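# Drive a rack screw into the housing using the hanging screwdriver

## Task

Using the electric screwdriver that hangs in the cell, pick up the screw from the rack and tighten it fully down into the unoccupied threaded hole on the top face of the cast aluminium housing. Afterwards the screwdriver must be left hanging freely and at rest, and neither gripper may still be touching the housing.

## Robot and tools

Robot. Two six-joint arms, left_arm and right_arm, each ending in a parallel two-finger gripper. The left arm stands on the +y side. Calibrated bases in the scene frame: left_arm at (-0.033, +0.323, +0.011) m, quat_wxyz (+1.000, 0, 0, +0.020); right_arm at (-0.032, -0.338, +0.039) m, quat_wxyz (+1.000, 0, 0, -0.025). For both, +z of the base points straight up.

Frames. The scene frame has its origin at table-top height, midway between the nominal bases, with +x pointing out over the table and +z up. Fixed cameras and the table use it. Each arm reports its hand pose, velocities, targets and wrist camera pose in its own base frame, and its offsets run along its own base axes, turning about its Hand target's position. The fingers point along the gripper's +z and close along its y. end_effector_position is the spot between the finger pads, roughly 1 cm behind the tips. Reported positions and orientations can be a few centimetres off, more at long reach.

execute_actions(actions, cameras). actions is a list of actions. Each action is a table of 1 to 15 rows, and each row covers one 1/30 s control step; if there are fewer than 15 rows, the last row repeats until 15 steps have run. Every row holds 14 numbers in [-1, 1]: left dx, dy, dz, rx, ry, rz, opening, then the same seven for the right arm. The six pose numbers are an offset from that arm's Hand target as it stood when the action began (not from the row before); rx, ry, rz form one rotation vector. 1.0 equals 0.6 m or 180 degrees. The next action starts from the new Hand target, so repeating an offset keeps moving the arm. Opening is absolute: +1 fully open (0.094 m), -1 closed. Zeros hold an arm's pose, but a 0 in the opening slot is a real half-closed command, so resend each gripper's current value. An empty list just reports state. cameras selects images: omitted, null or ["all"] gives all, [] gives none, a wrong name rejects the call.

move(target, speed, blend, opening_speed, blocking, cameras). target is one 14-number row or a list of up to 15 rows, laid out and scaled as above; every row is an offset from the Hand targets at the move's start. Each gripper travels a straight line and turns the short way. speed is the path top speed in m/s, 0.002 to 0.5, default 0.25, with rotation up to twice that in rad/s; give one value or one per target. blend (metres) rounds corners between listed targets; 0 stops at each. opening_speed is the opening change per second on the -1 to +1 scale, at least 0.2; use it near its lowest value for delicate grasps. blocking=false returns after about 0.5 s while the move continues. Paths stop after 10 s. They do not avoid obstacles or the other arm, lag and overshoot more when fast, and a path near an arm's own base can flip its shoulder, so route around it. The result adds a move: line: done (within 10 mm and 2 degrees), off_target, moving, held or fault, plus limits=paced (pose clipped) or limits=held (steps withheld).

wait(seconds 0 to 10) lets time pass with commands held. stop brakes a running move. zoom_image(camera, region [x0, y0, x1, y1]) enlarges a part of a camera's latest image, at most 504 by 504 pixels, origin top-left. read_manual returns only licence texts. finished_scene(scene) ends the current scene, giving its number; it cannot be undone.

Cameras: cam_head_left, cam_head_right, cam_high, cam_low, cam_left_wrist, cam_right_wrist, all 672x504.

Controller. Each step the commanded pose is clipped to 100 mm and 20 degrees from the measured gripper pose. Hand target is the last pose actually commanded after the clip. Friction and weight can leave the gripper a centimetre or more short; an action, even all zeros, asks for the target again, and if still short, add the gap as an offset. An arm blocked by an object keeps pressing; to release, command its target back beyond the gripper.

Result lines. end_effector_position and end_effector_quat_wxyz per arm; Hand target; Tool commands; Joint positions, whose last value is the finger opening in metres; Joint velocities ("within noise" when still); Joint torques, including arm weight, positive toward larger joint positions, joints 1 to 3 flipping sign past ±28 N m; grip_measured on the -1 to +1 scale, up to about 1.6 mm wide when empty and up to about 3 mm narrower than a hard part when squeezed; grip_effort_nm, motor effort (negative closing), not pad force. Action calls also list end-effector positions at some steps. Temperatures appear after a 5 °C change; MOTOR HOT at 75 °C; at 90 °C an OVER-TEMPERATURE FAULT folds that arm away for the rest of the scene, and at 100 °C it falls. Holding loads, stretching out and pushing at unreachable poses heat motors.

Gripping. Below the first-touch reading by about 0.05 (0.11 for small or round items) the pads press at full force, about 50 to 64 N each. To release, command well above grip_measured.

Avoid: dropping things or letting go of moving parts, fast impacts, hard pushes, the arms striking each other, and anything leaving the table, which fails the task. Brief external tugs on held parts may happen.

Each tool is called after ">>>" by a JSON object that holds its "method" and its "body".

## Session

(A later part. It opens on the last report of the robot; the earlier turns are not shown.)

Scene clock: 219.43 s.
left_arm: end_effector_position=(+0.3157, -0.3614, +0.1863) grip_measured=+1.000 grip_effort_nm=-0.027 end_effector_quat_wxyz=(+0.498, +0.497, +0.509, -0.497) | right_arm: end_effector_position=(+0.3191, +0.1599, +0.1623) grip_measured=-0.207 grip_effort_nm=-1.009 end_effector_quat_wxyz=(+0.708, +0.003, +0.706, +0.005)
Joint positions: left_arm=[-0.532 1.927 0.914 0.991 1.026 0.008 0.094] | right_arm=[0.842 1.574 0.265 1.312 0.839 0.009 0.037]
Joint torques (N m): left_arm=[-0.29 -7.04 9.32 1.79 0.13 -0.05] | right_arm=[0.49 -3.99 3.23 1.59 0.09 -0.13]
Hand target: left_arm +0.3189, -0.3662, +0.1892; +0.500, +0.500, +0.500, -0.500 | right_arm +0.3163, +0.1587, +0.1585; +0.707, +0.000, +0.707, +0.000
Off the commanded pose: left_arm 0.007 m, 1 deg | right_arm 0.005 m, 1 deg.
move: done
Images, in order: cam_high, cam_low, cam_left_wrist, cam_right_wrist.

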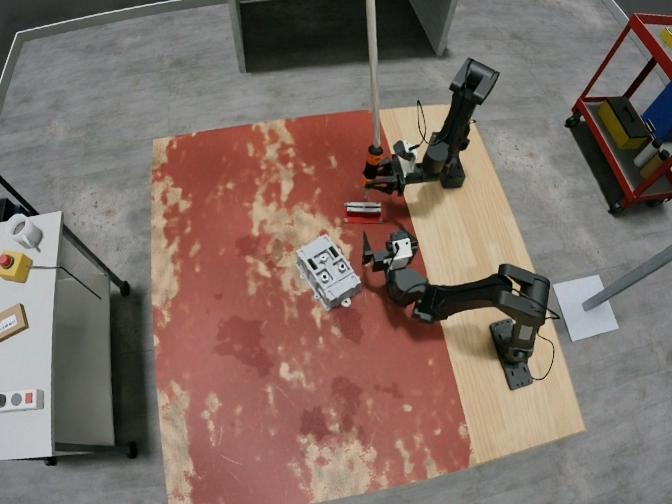

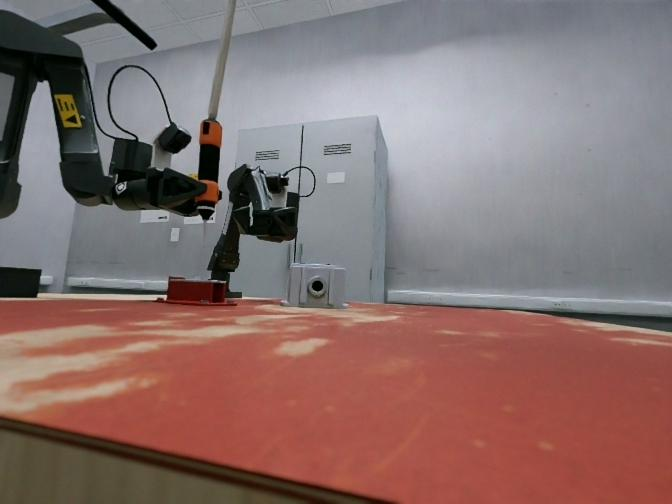

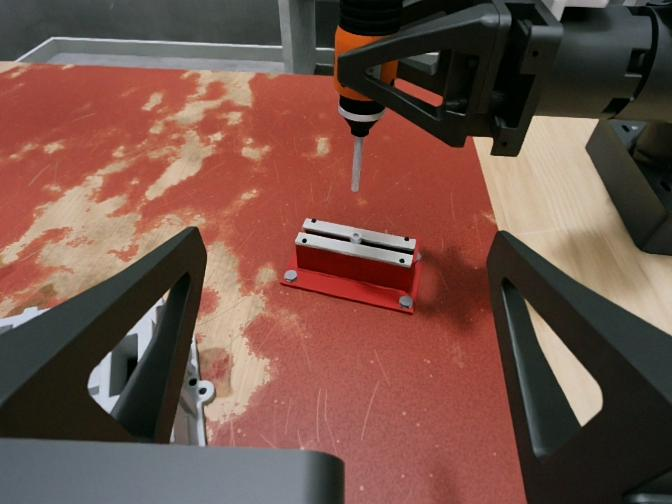

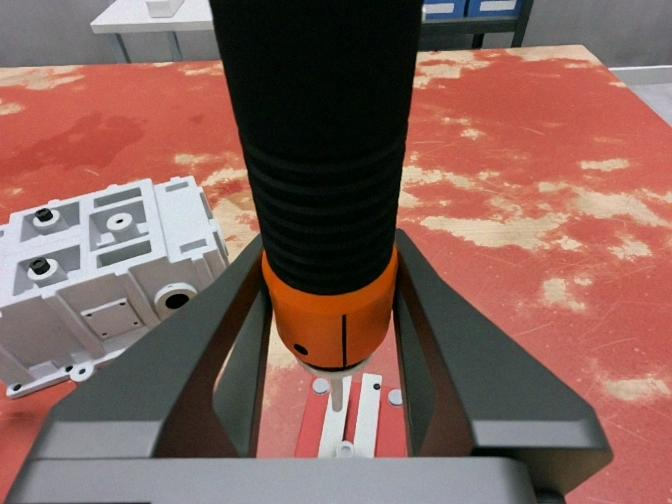

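>>> {"method": "move", "body": {"target": [0,0,0,0,0,0,1,-0.003,-0.0075,-0.055,0,0,0,-0.35], "speed": 0.06, "cameras": ["cam_left_wrist","cam_right_wrist"]}}

>>> {"method": "zoom_image", "body": {"camera": "cam_left_wrist", "region": [290, 150, 430, 310]}}

>>> {"method": "zoom_image", "body": {"camera": "cam_right_wrist", "region": [270, 360, 410, 480]}}

Scene clock: 240.13 s.
left_arm: end_effector_position=(+0.3157, -0.3614, +0.1863) grip_measured=+1.000 grip_effort_nm=-0.022 end_effector_quat_wxyz=(+0.498, +0.497, +0.509, -0.497) | right_arm: end_effector_position=(+0.3161, +0.1565, +0.1286) grip_measured=-0.207 grip_effort_nm=-1.009 end_effector_quat_wxyz=(+0.705, +0.000, +0.710, +0.002)
Joint positions: left_arm=[-0.532 1.927 0.914 0.992 1.026 0.008 0.094] | right_arm=[0.842 1.797 0.221 1.565 0.84 0.01 0.037]
Joint torques (N m): left_arm=[-0.28 -7.04 9.35 1.77 0.14 -0.06] | right_arm=[-0.09 -4.74 1.98 1.61 0.02 0.02]
Hand target: left_arm +0.3189, -0.3662, +0.1892; +0.500, +0.500, +0.500, -0.500 | right_arm +0.3145, +0.1542, +0.1255; +0.707, +0.000, +0.707, +0.000
Off the commanded pose: left_arm 0.006 m, 1 deg | right_arm 0.004 m, 0 deg.
joint sent to its limit (right arm) — joint 4 (wrist pitch), upper limit. The joint targets still meet the commanded pose.
move: done
Images, in order: cam_left_wrist, cam_right_wrist.

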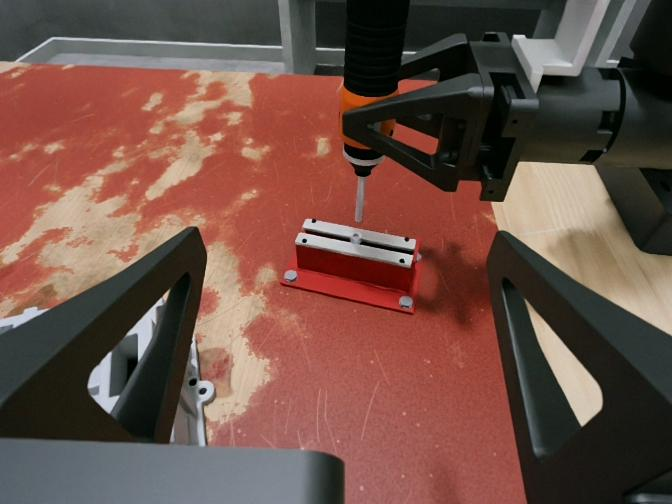

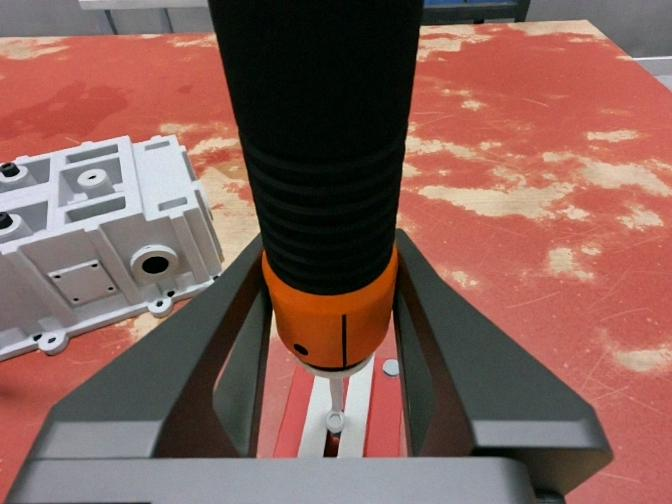

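Scaled by 3.150 from the camera's 672x504 image, which has a finer 960x720 frame.

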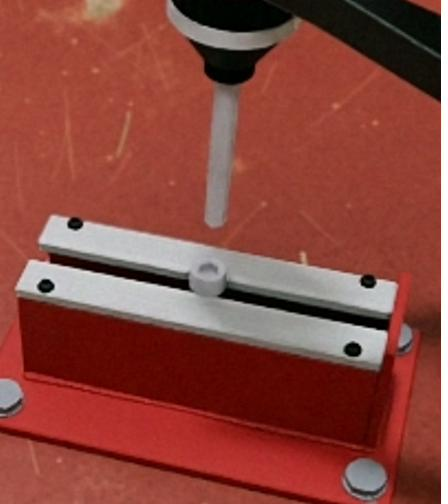

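Scaled by 3.600 from the camera's 672x504 image, which has a finer 960x720 frame.

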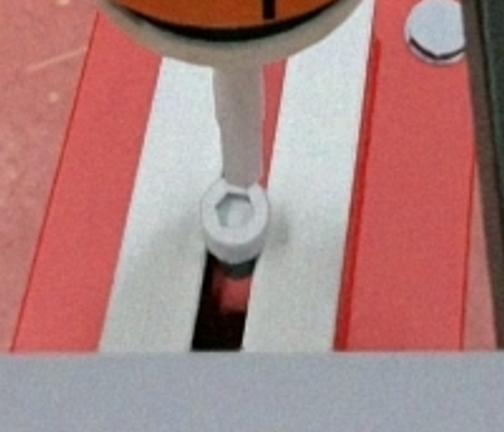

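>>> {"method": "move", "body": {"target": [0,0,0,0,0,0,1,0.003,0.002,-0.018,0,0,0,-0.35], "speed": 0.04, "cameras": ["cam_left_wrist","cam_right_wrist"]}}

>>> {"method": "zoom_image", "body": {"camera": "cam_left_wrist", "region": [310, 180, 410, 280]}}

>>> {"method": "zoom_image", "body": {"camera": "cam_right_wrist", "region": [290, 370, 390, 460]}}

Scene clock: 260.40 s.
left_arm: end_effector_position=(+0.3157, -0.3614, +0.1864) grip_measured=+1.000 grip_effort_nm=-0.022 end_effector_quat_wxyz=(+0.498, +0.497, +0.509, -0.497) | right_arm: end_effector_position=(+0.3162, +0.1566, +0.1169) grip_measured=-0.207 grip_effort_nm=-1.009 end_effector_quat_wxyz=(+0.696, -0.001, +0.718, +0.000)
Joint positions: left_arm=[-0.532 1.927 0.914 0.992 1.026 0.008 0.094] | right_arm=[0.842 1.836 0.221 1.568 0.84 0.033 0.037]
Joint torques (N m): left_arm=[-0.31 -7.04 9.31 1.76 0.15 -0.06] | right_arm=[-0.24 -4.75 2.51 1.58 0.06 0.09]
Hand target: left_arm +0.3189, -0.3662, +0.1892; +0.500, +0.500, +0.500, -0.500 | right_arm +0.3163, +0.1554, +0.1146; +0.707, +0.000, +0.707, +0.000
Off the commanded pose: left_arm 0.006 m, 1 deg | right_arm 0.003 m, 2 deg.
joint sent to its limit (right arm) — joint 4 (wrist pitch), upper limit. The joint targets still meet the commanded pose.
move: done
Images, in order: cam_left_wrist, cam_right_wrist.

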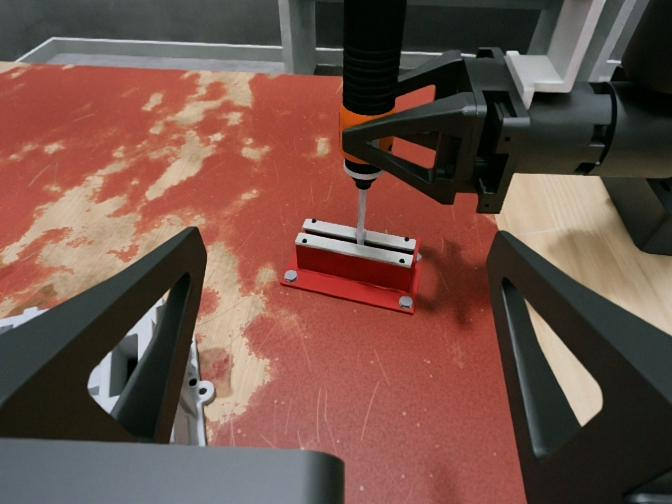

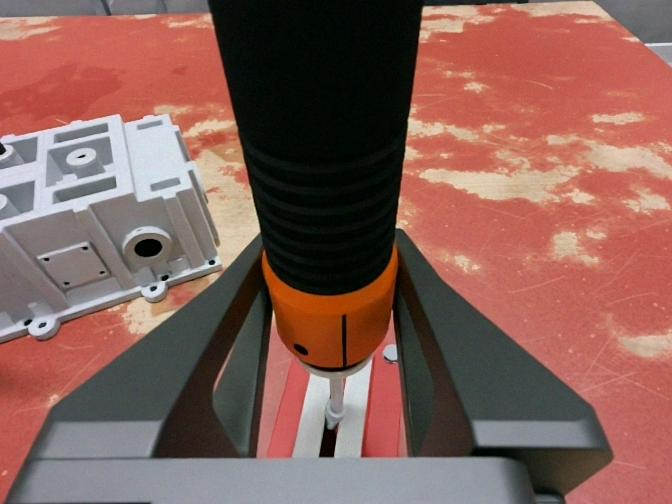

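Scaled by 5.040 from the camera's 672x504 image, which has a finer 960x720 frame.

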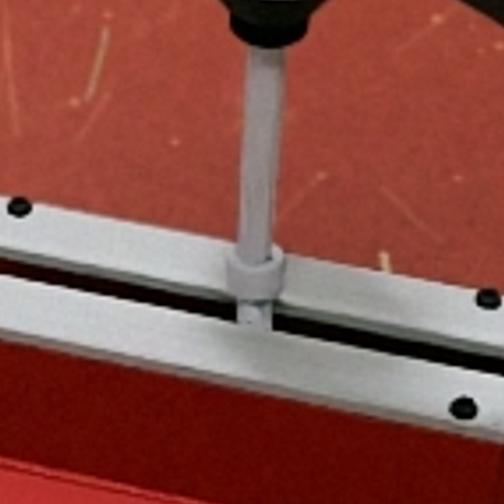

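Scaled by 5.040 from the camera's 672x504 image, which has a finer 960x720 frame.

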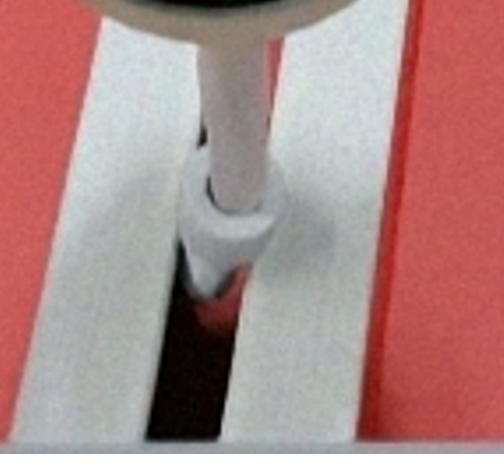

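>>> {"method": "move", "body": {"target": [0,0,0,0,0,0,1,0,0,0.03,0,0,0,-0.35], "speed": 0.04, "cameras": ["cam_left_wrist","cam_right_wrist"]}}

>>> {"method": "zoom_image", "body": {"camera": "cam_left_wrist", "region": [310, 170, 410, 270]}}

>>> {"method": "zoom_image", "body": {"camera": "cam_right_wrist", "region": [290, 370, 390, 460]}}

Scene clock: 268.83 s.
left_arm: end_effector_position=(+0.3157, -0.3614, +0.1864) grip_measured=+1.000 grip_effort_nm=-0.027 end_effector_quat_wxyz=(+0.498, +0.497, +0.509, -0.497) | right_arm: end_effector_position=(+0.3162, +0.1565, +0.1271) grip_measured=-0.207 grip_effort_nm=-1.009 end_effector_quat_wxyz=(+0.704, -0.001, +0.710, +0.000)
Joint positions: left_arm=[-0.532 1.927 0.914 0.992 1.026 0.008 0.094] | right_arm=[0.842 1.803 0.221 1.568 0.84 0.009 0.037]
Joint torques (N m): left_arm=[-0.28 -7.02 9.35 1.76 0.12 -0.06] | right_arm=[-0.36 -7.76 2.71 1.38 -0.01 -0.11]
Hand target: left_arm +0.3189, -0.3662, +0.1892; +0.500, +0.500, +0.500, -0.500 | right_arm +0.3163, +0.1554, +0.1325; +0.707, +0.000, +0.707, +0.000
Off the commanded pose: left_arm 0.006 m, 1 deg | right_arm 0.006 m, 1 deg.
move: done
Images, in order: cam_left_wrist, cam_right_wrist.

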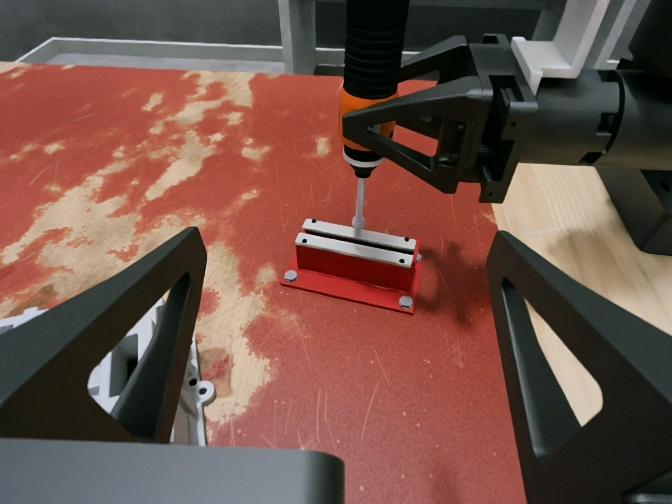

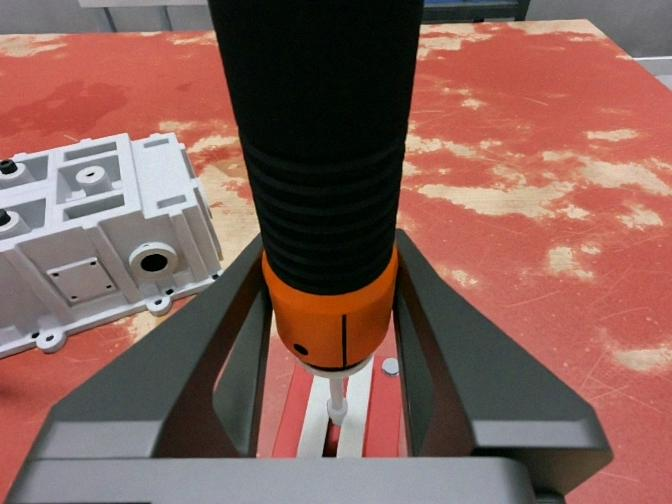

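Scaled by 5.040 from the camera's 672x504 image, which has a finer 960x720 frame.

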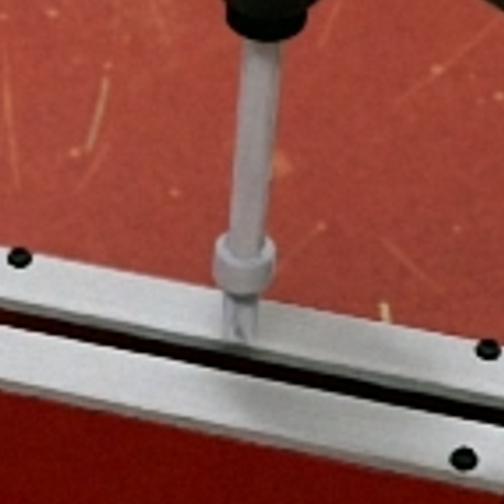

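Scaled by 5.040 from the camera's 672x504 image, which has a finer 960x720 frame.

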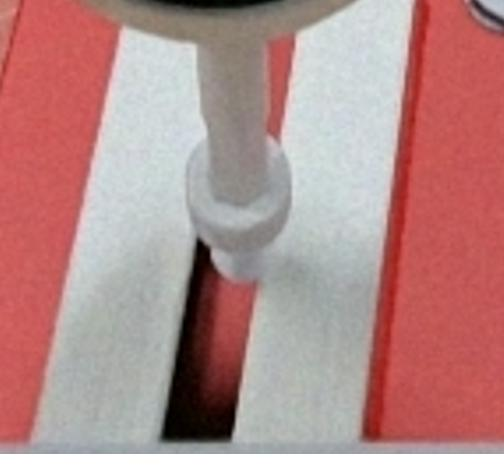

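>>> {"method": "move", "body": {"target": [[0.1,0.298,0.05,0,0,0,1,0,0,0.133,0,0,0,-0.35],[0.295,0.298,-0.033,0,0,0,1,0.1,0.1,0.133,0,0,0,-0.35],[0.295,0.298,-0.033,0,0,0,1,0.247,0.3,0.133,0,0,0,-0.35]], "speed": 0.12, "blend": 0.02}}

>>> {"method": "zoom_image", "body": {"camera": "cam_right_wrist", "region": [200, 300, 480, 480]}}

Scene clock: 305.60 s.
left_arm: end_effector_position=(+0.4904, -0.1896, +0.1750) grip_measured=+1.000 grip_effort_nm=-0.022 end_effector_quat_wxyz=(+0.506, +0.503, +0.496, -0.495) | right_arm: end_effector_position=(+0.4625, +0.3270, +0.2104) grip_measured=-0.207 grip_effort_nm=-1.009 end_effector_quat_wxyz=(+0.707, +0.003, +0.707, +0.000)
Joint positions: left_arm=[-0.025 2.363 1.55 0.916 1.542 -0.085 0.094] | right_arm=[0.854 2.093 1.279 0.815 0.859 0.004 0.037]
Joint torques (N m): left_arm=[0.49 -10.25 9.78 1.07 0.02 -0.06] | right_arm=[0.59 -10.51 9.06 1.28 0.01 -0.04]
Hand target: left_arm +0.4960, -0.1874, +0.1694; +0.500, +0.500, +0.500, -0.500 | right_arm +0.4645, +0.3354, +0.2126; +0.707, +0.000, +0.707, +0.000
Off the commanded pose: left_arm 0.008 m, 1 deg | right_arm 0.009 m, 0 deg.
move: done

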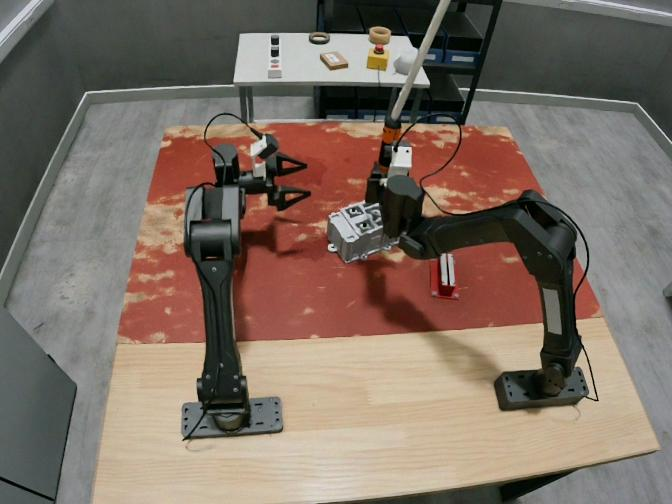

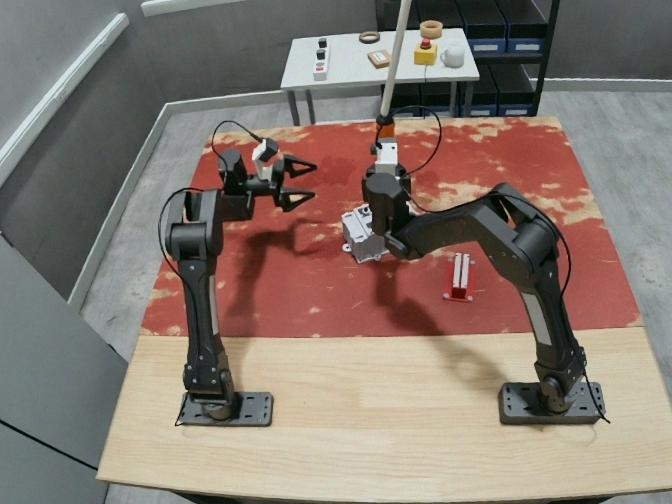

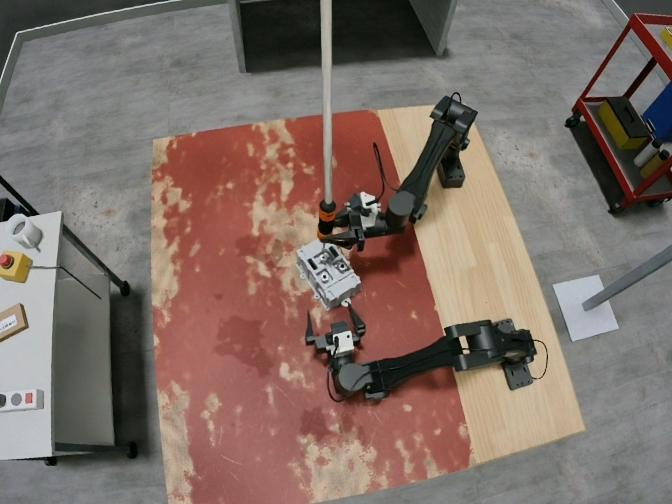

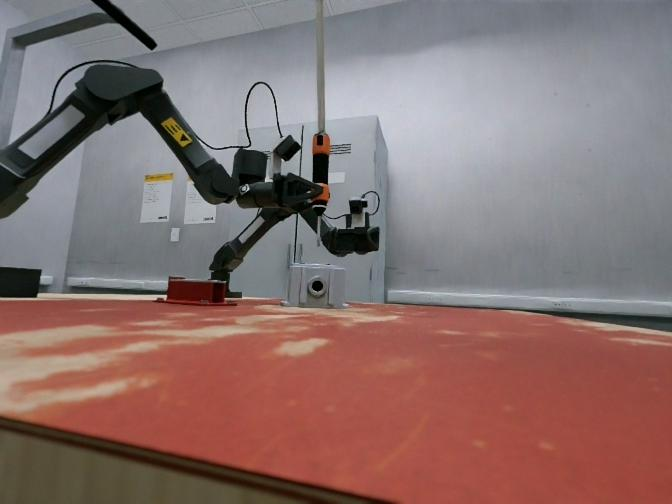

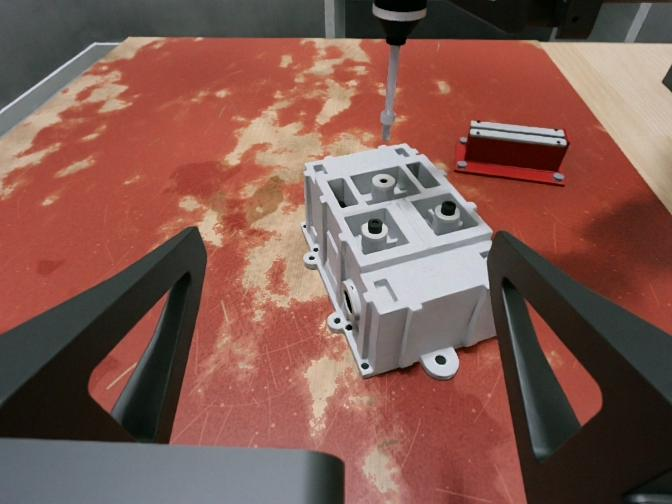

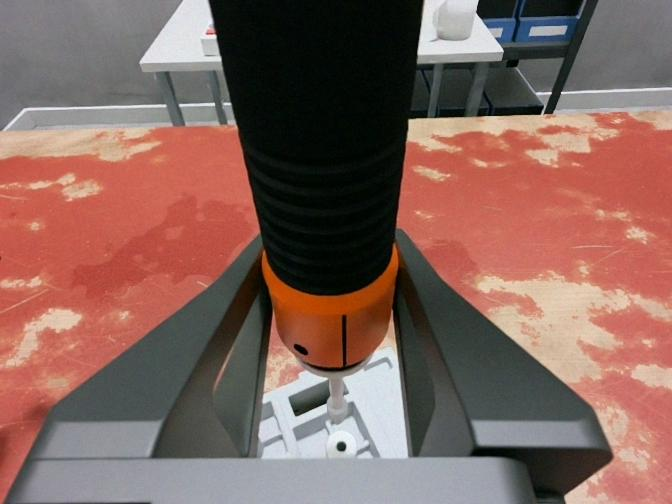

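Scaled by 1.800 from the camera's 672x504 image, which has a finer 960x720 frame.

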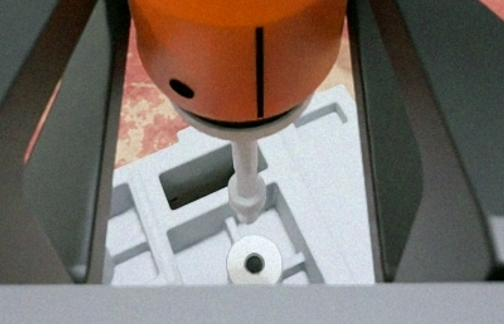

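>>> {"method": "move", "body": {"target": [0,0,0,0,0,0,1,0,0.0,-0.038,0,0,0,-0.35], "speed": 0.06, "cameras": ["cam_left_wrist","cam_right_wrist"]}}

>>> {"method": "zoom_image", "body": {"camera": "cam_left_wrist", "region": [330, 90, 450, 210]}}

>>> {"method": "zoom_image", "body": {"camera": "cam_right_wrist", "region": [280, 360, 400, 470]}}

Scene clock: 332.00 s.
left_arm: end_effector_position=(+0.4904, -0.1896, +0.1750) grip_measured=+1.000 grip_effort_nm=-0.022 end_effector_quat_wxyz=(+0.506, +0.503, +0.496, -0.496) | right_arm: end_effector_position=(+0.4652, +0.3299, +0.1923) grip_measured=-0.207 grip_effort_nm=-1.009 end_effector_quat_wxyz=(+0.706, +0.003, +0.708, -0.002)
Joint positions: left_arm=[-0.025 2.363 1.55 0.916 1.542 -0.086 0.094] | right_arm=[0.854 2.143 1.279 0.857 0.86 0.006 0.037]
Joint torques (N m): left_arm=[0.51 -10.21 9.81 1.09 0.02 -0.05] | right_arm=[0.66 -10.78 6.63 1.54 0.03 -0.06]
Heat: left arm: 38 °C; right arm: 39 °C.
Hand target: left_arm +0.4960, -0.1874, +0.1694; +0.500, +0.500, +0.500, -0.500 | right_arm +0.4644, +0.3354, +0.1897; +0.707, +0.000, +0.707, +0.000
Off the commanded pose: left_arm 0.008 m, 1 deg | right_arm 0.006 m, 0 deg.
move: done
Images, in order: cam_left_wrist, cam_right_wrist.

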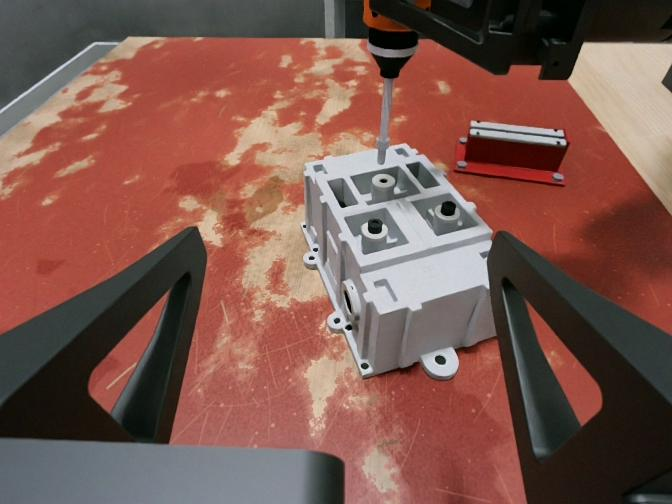

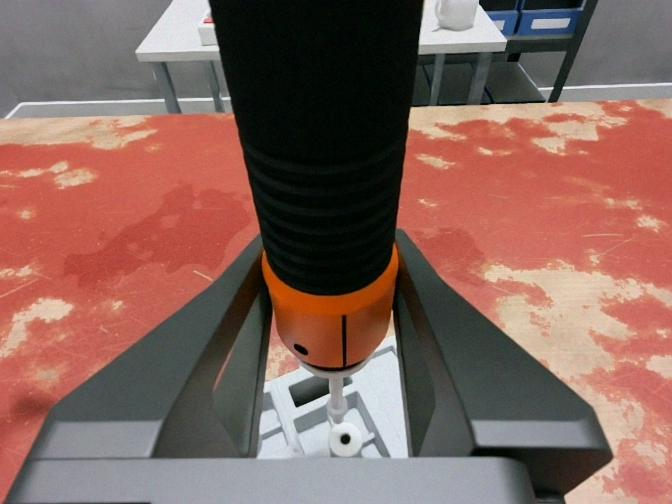

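Scaled by 4.200 from the camera's 672x504 image, which has a finer 960x720 frame.

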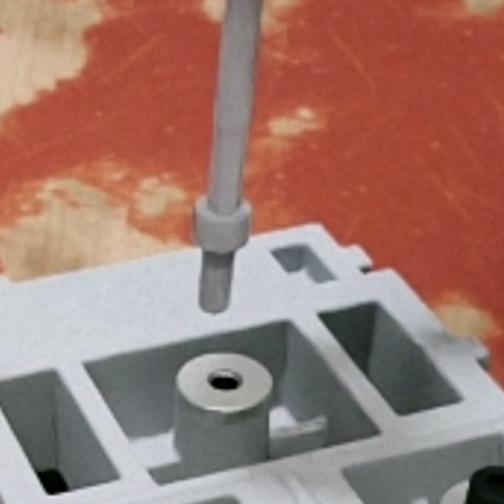

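Scaled by 4.200 from the camera's 672x504 image, which has a finer 960x720 frame.

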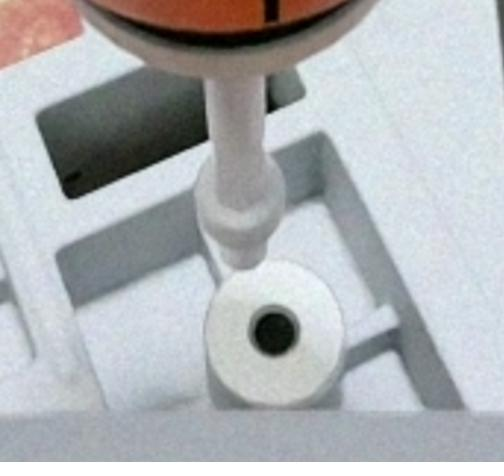

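>>> {"method": "move", "body": {"target": [0,0,0,0,0,0,1,-0.006,-0.008,-0.02,0,0,0,-0.35], "speed": 0.04, "cameras": ["cam_left_wrist","cam_right_wrist"]}}

>>> {"method": "zoom_image", "body": {"camera": "cam_left_wrist", "region": [330, 90, 450, 210]}}

>>> {"method": "zoom_image", "body": {"camera": "cam_right_wrist", "region": [280, 360, 400, 470]}}

Scene clock: 351.13 s.
left_arm: end_effector_position=(+0.4904, -0.1896, +0.1750) grip_measured=+1.000 grip_effort_nm=-0.022 end_effector_quat_wxyz=(+0.506, +0.503, +0.496, -0.496) | right_arm: end_effector_position=(+0.4637, +0.3281, +0.1898) grip_measured=-0.207 grip_effort_nm=-1.009 end_effector_quat_wxyz=(+0.711, +0.009, +0.703, +0.005)
Joint positions: left_arm=[-0.025 2.363 1.55 0.916 1.542 -0.086 0.094] | right_arm=[0.854 2.151 1.26 0.909 0.86 0.006 0.037]
Joint torques (N m): left_arm=[0.57 -10.21 9.77 1.07 0.03 -0.06] | right_arm=[0.68 -10.58 4.7 1.53 0.02 -0.05]
Hand target: left_arm +0.4960, -0.1874, +0.1694; +0.500, +0.500, +0.500, -0.500 | right_arm +0.4609, +0.3307, +0.1776; +0.707, -0.001, +0.707, +0.000
Off the commanded pose: left_arm 0.008 m, 1 deg | right_arm 0.013 m, 1 deg.
move: off_target (right_arm)
Images, in order: cam_left_wrist, cam_right_wrist.

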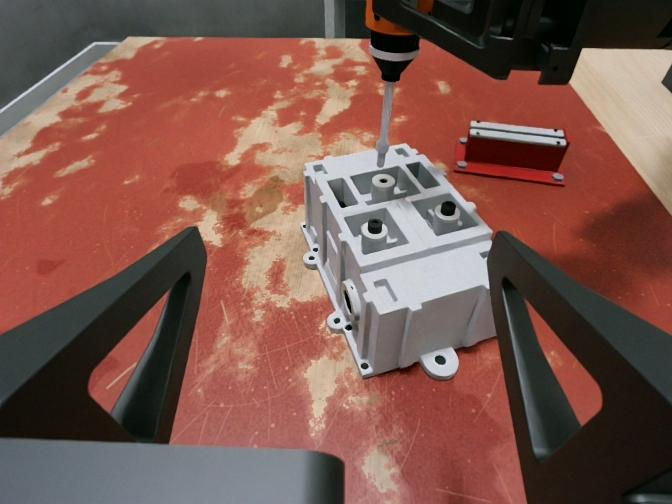

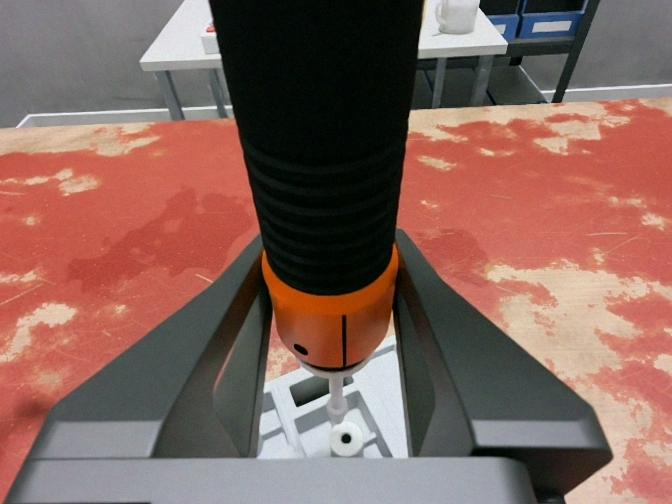

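Scaled by 4.200 from the camera's 672x504 image, which has a finer 960x720 frame.

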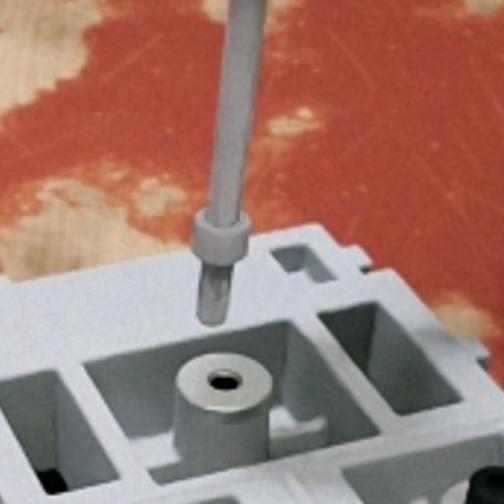

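Scaled by 4.200 from the camera's 672x504 image, which has a finer 960x720 frame.

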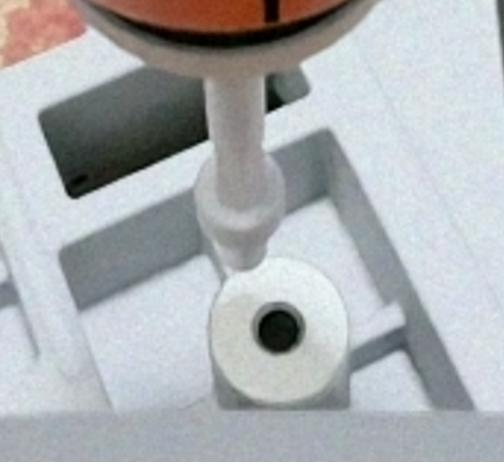

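>>> {"method": "move", "body": {"target": [0,0,0,0,0,0,1,-0.005,-0.006,-0.006,0,0,0,-0.35], "speed": 0.04, "cameras": ["cam_left_wrist","cam_right_wrist"]}}

>>> {"method": "zoom_image", "body": {"camera": "cam_left_wrist", "region": [330, 90, 450, 210]}}

>>> {"method": "zoom_image", "body": {"camera": "cam_right_wrist", "region": [280, 360, 400, 470]}}

Scene clock: 370.67 s.
left_arm: end_effector_position=(+0.4904, -0.1896, +0.1750) grip_measured=+1.000 grip_effort_nm=-0.032 end_effector_quat_wxyz=(+0.506, +0.503, +0.496, -0.496) | right_arm: end_effector_position=(+0.4610, +0.3251, +0.1839) grip_measured=-0.207 grip_effort_nm=-1.013 end_effector_quat_wxyz=(+0.710, +0.008, +0.704, +0.004)
Joint positions: left_arm=[-0.025 2.363 1.55 0.916 1.542 -0.086 0.094] | right_arm=[0.854 2.151 1.234 0.932 0.86 0.006 0.037]
Joint torques (N m): left_arm=[0.51 -10.19 9.8 1.09 0.03 -0.05] | right_arm=[0.68 -10.91 4.48 1.62 -0.02 -0.07]
Hand target: left_arm +0.4960, -0.1874, +0.1694; +0.500, +0.500, +0.500, -0.500 | right_arm +0.4578, +0.3271, +0.1740; +0.707, -0.001, +0.707, +0.000
Off the commanded pose: left_arm 0.008 m, 1 deg | right_arm 0.011 m, 1 deg.
move: off_target (right_arm)
Images, in order: cam_left_wrist, cam_right_wrist.

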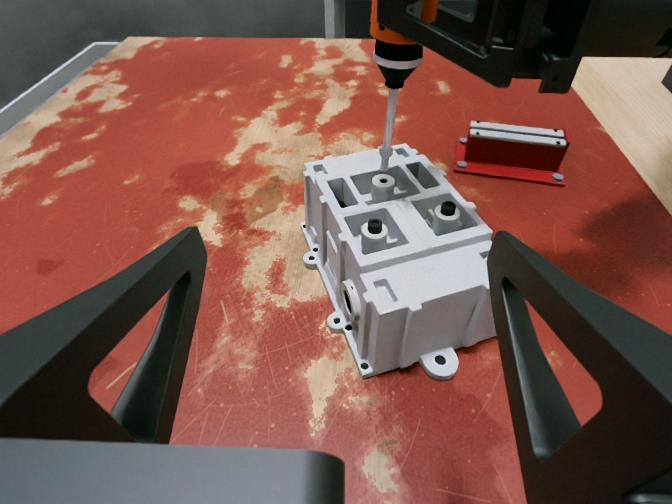

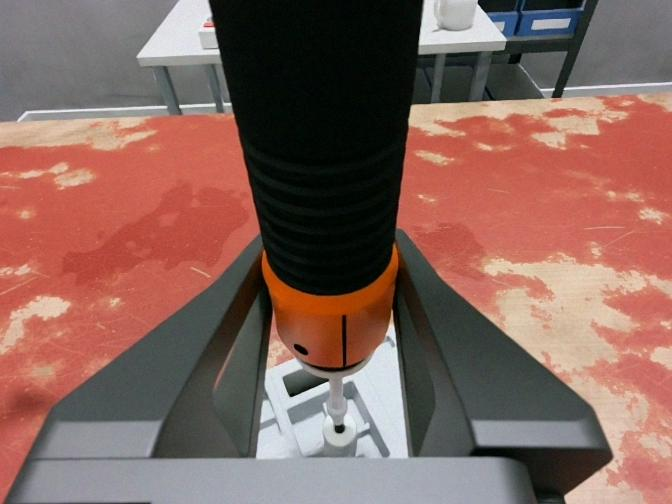

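Scaled by 4.200 from the camera's 672x504 image, which has a finer 960x720 frame.

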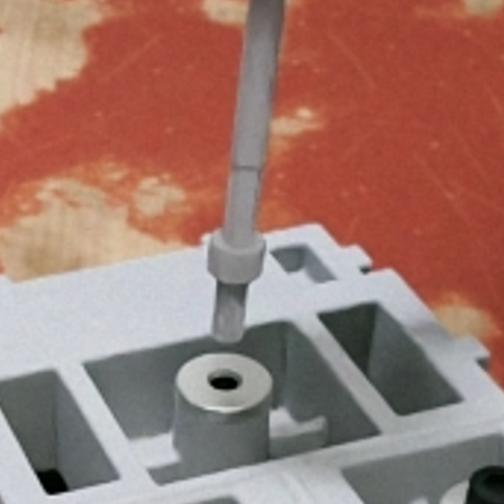

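Scaled by 4.200 from the camera's 672x504 image, which has a finer 960x720 frame.

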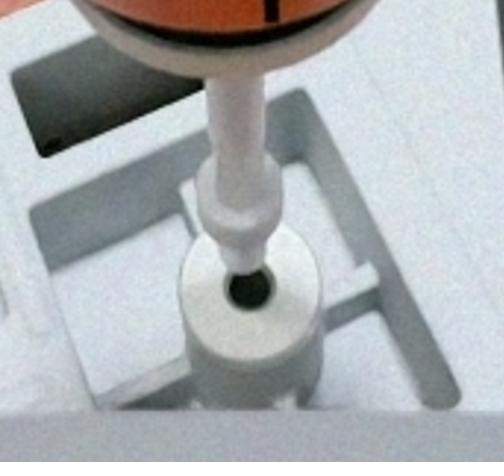

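>>> {"method": "move", "body": {"target": [0,0,0,0,0,0,1,0.001,0,-0.016,0,0,0,-0.35], "speed": 0.03, "cameras": ["cam_left_wrist","cam_right_wrist"]}}

>>> {"method": "zoom_image", "body": {"camera": "cam_left_wrist", "region": [330, 90, 450, 210]}}

>>> {"method": "zoom_image", "body": {"camera": "cam_right_wrist", "region": [280, 360, 400, 470]}}

Scene clock: 386.83 s.
left_arm: end_effector_position=(+0.4904, -0.1896, +0.1750) grip_measured=+1.000 grip_effort_nm=-0.027 end_effector_quat_wxyz=(+0.506, +0.503, +0.496, -0.496) | right_arm: end_effector_position=(+0.4611, +0.3251, +0.1769) grip_measured=-0.207 grip_effort_nm=-1.013 end_effector_quat_wxyz=(+0.712, +0.009, +0.703, +0.005)
Joint positions: left_arm=[-0.025 2.363 1.55 0.916 1.542 -0.086 0.094] | right_arm=[0.854 2.171 1.227 0.963 0.86 0.006 0.037]
Joint torques (N m): left_arm=[0.53 -10.22 9.78 1.08 0.03 -0.06] | right_arm=[0.5 -10.66 4.41 1.52 0 -0.08]
Hand target: left_arm +0.4960, -0.1874, +0.1694; +0.500, +0.500, +0.500, -0.500 | right_arm +0.4584, +0.3271, +0.1644; +0.707, -0.001, +0.707, +0.000
Off the commanded pose: left_arm 0.008 m, 1 deg | right_arm 0.013 m, 1 deg.
move: off_target (right_arm)
Images, in order: cam_left_wrist, cam_right_wrist.

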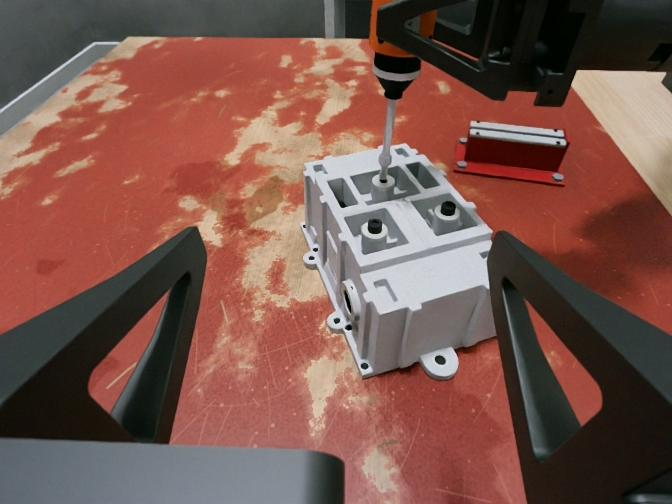

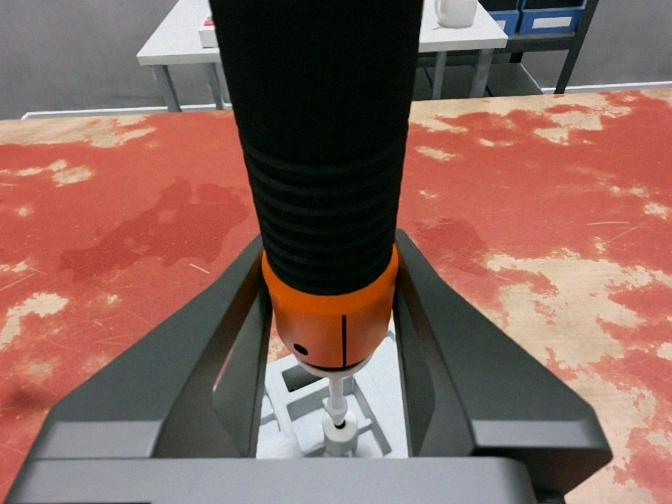

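Scaled by 4.200 from the camera's 672x504 image, which has a finer 960x720 frame.

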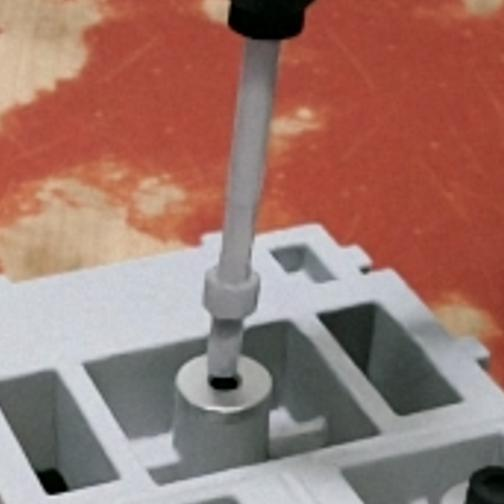

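Scaled by 4.200 from the camera's 672x504 image, which has a finer 960x720 frame.

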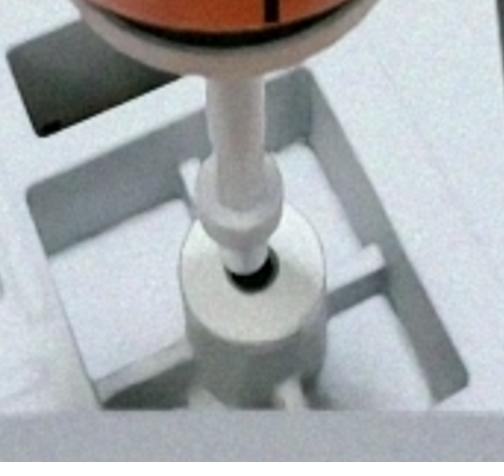

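>>> {"method": "move", "body": {"target": [0,0,0,0,0,0,1,0.0,-0.0015,-0.012,0,0,0,-0.35], "speed": 0.03, "cameras": ["cam_left_wrist","cam_right_wrist"]}}

>>> {"method": "zoom_image", "body": {"camera": "cam_left_wrist", "region": [330, 90, 450, 210]}}

>>> {"method": "zoom_image", "body": {"camera": "cam_right_wrist", "region": [280, 360, 400, 470]}}

Scene clock: 396.80 s.
left_arm: end_effector_position=(+0.4904, -0.1896, +0.1750) grip_measured=+1.000 grip_effort_nm=-0.022 end_effector_quat_wxyz=(+0.506, +0.503, +0.496, -0.496) | right_arm: end_effector_position=(+0.4608, +0.3246, +0.1737) grip_measured=-0.207 grip_effort_nm=-1.013 end_effector_quat_wxyz=(+0.714, +0.013, +0.700, +0.008)
Joint positions: left_arm=[-0.025 2.363 1.55 0.916 1.542 -0.086 0.094] | right_arm=[0.854 2.183 1.221 0.992 0.862 0.006 0.037]
Joint torques (N m): left_arm=[0.54 -10.21 9.76 1.09 0.02 -0.06] | right_arm=[0.44 -10.35 4.25 1.51 -0.03 -0.06]
Hand target: left_arm +0.4960, -0.1874, +0.1694; +0.500, +0.500, +0.500, -0.500 | right_arm +0.4584, +0.3261, +0.1572; +0.707, +0.000, +0.707, +0.000
Off the commanded pose: left_arm 0.008 m, 1 deg | right_arm 0.017 m, 2 deg.
move: off_target (right_arm)
Images, in order: cam_left_wrist, cam_right_wrist.

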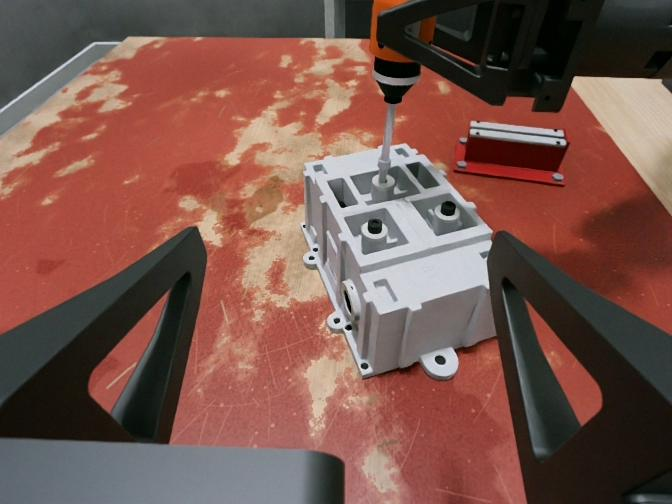

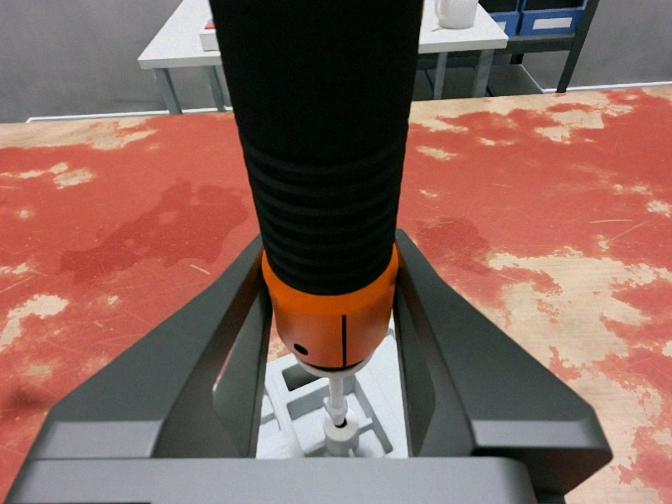

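Scaled by 4.200 from the camera's 672x504 image, which has a finer 960x720 frame.

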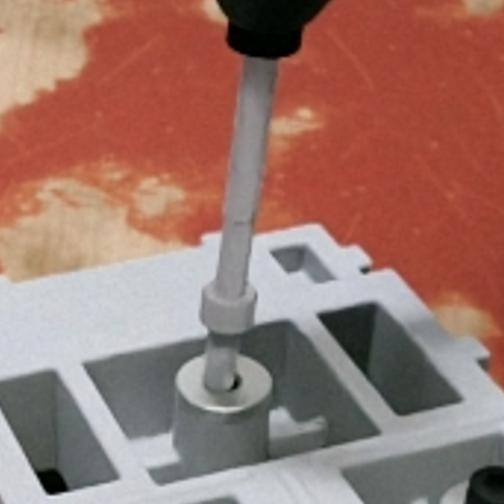

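Scaled by 4.200 from the camera's 672x504 image, which has a finer 960x720 frame.

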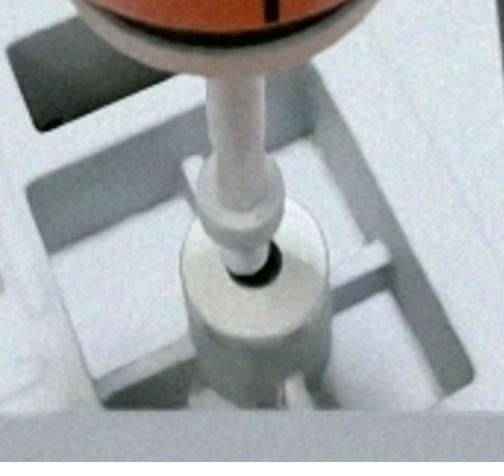

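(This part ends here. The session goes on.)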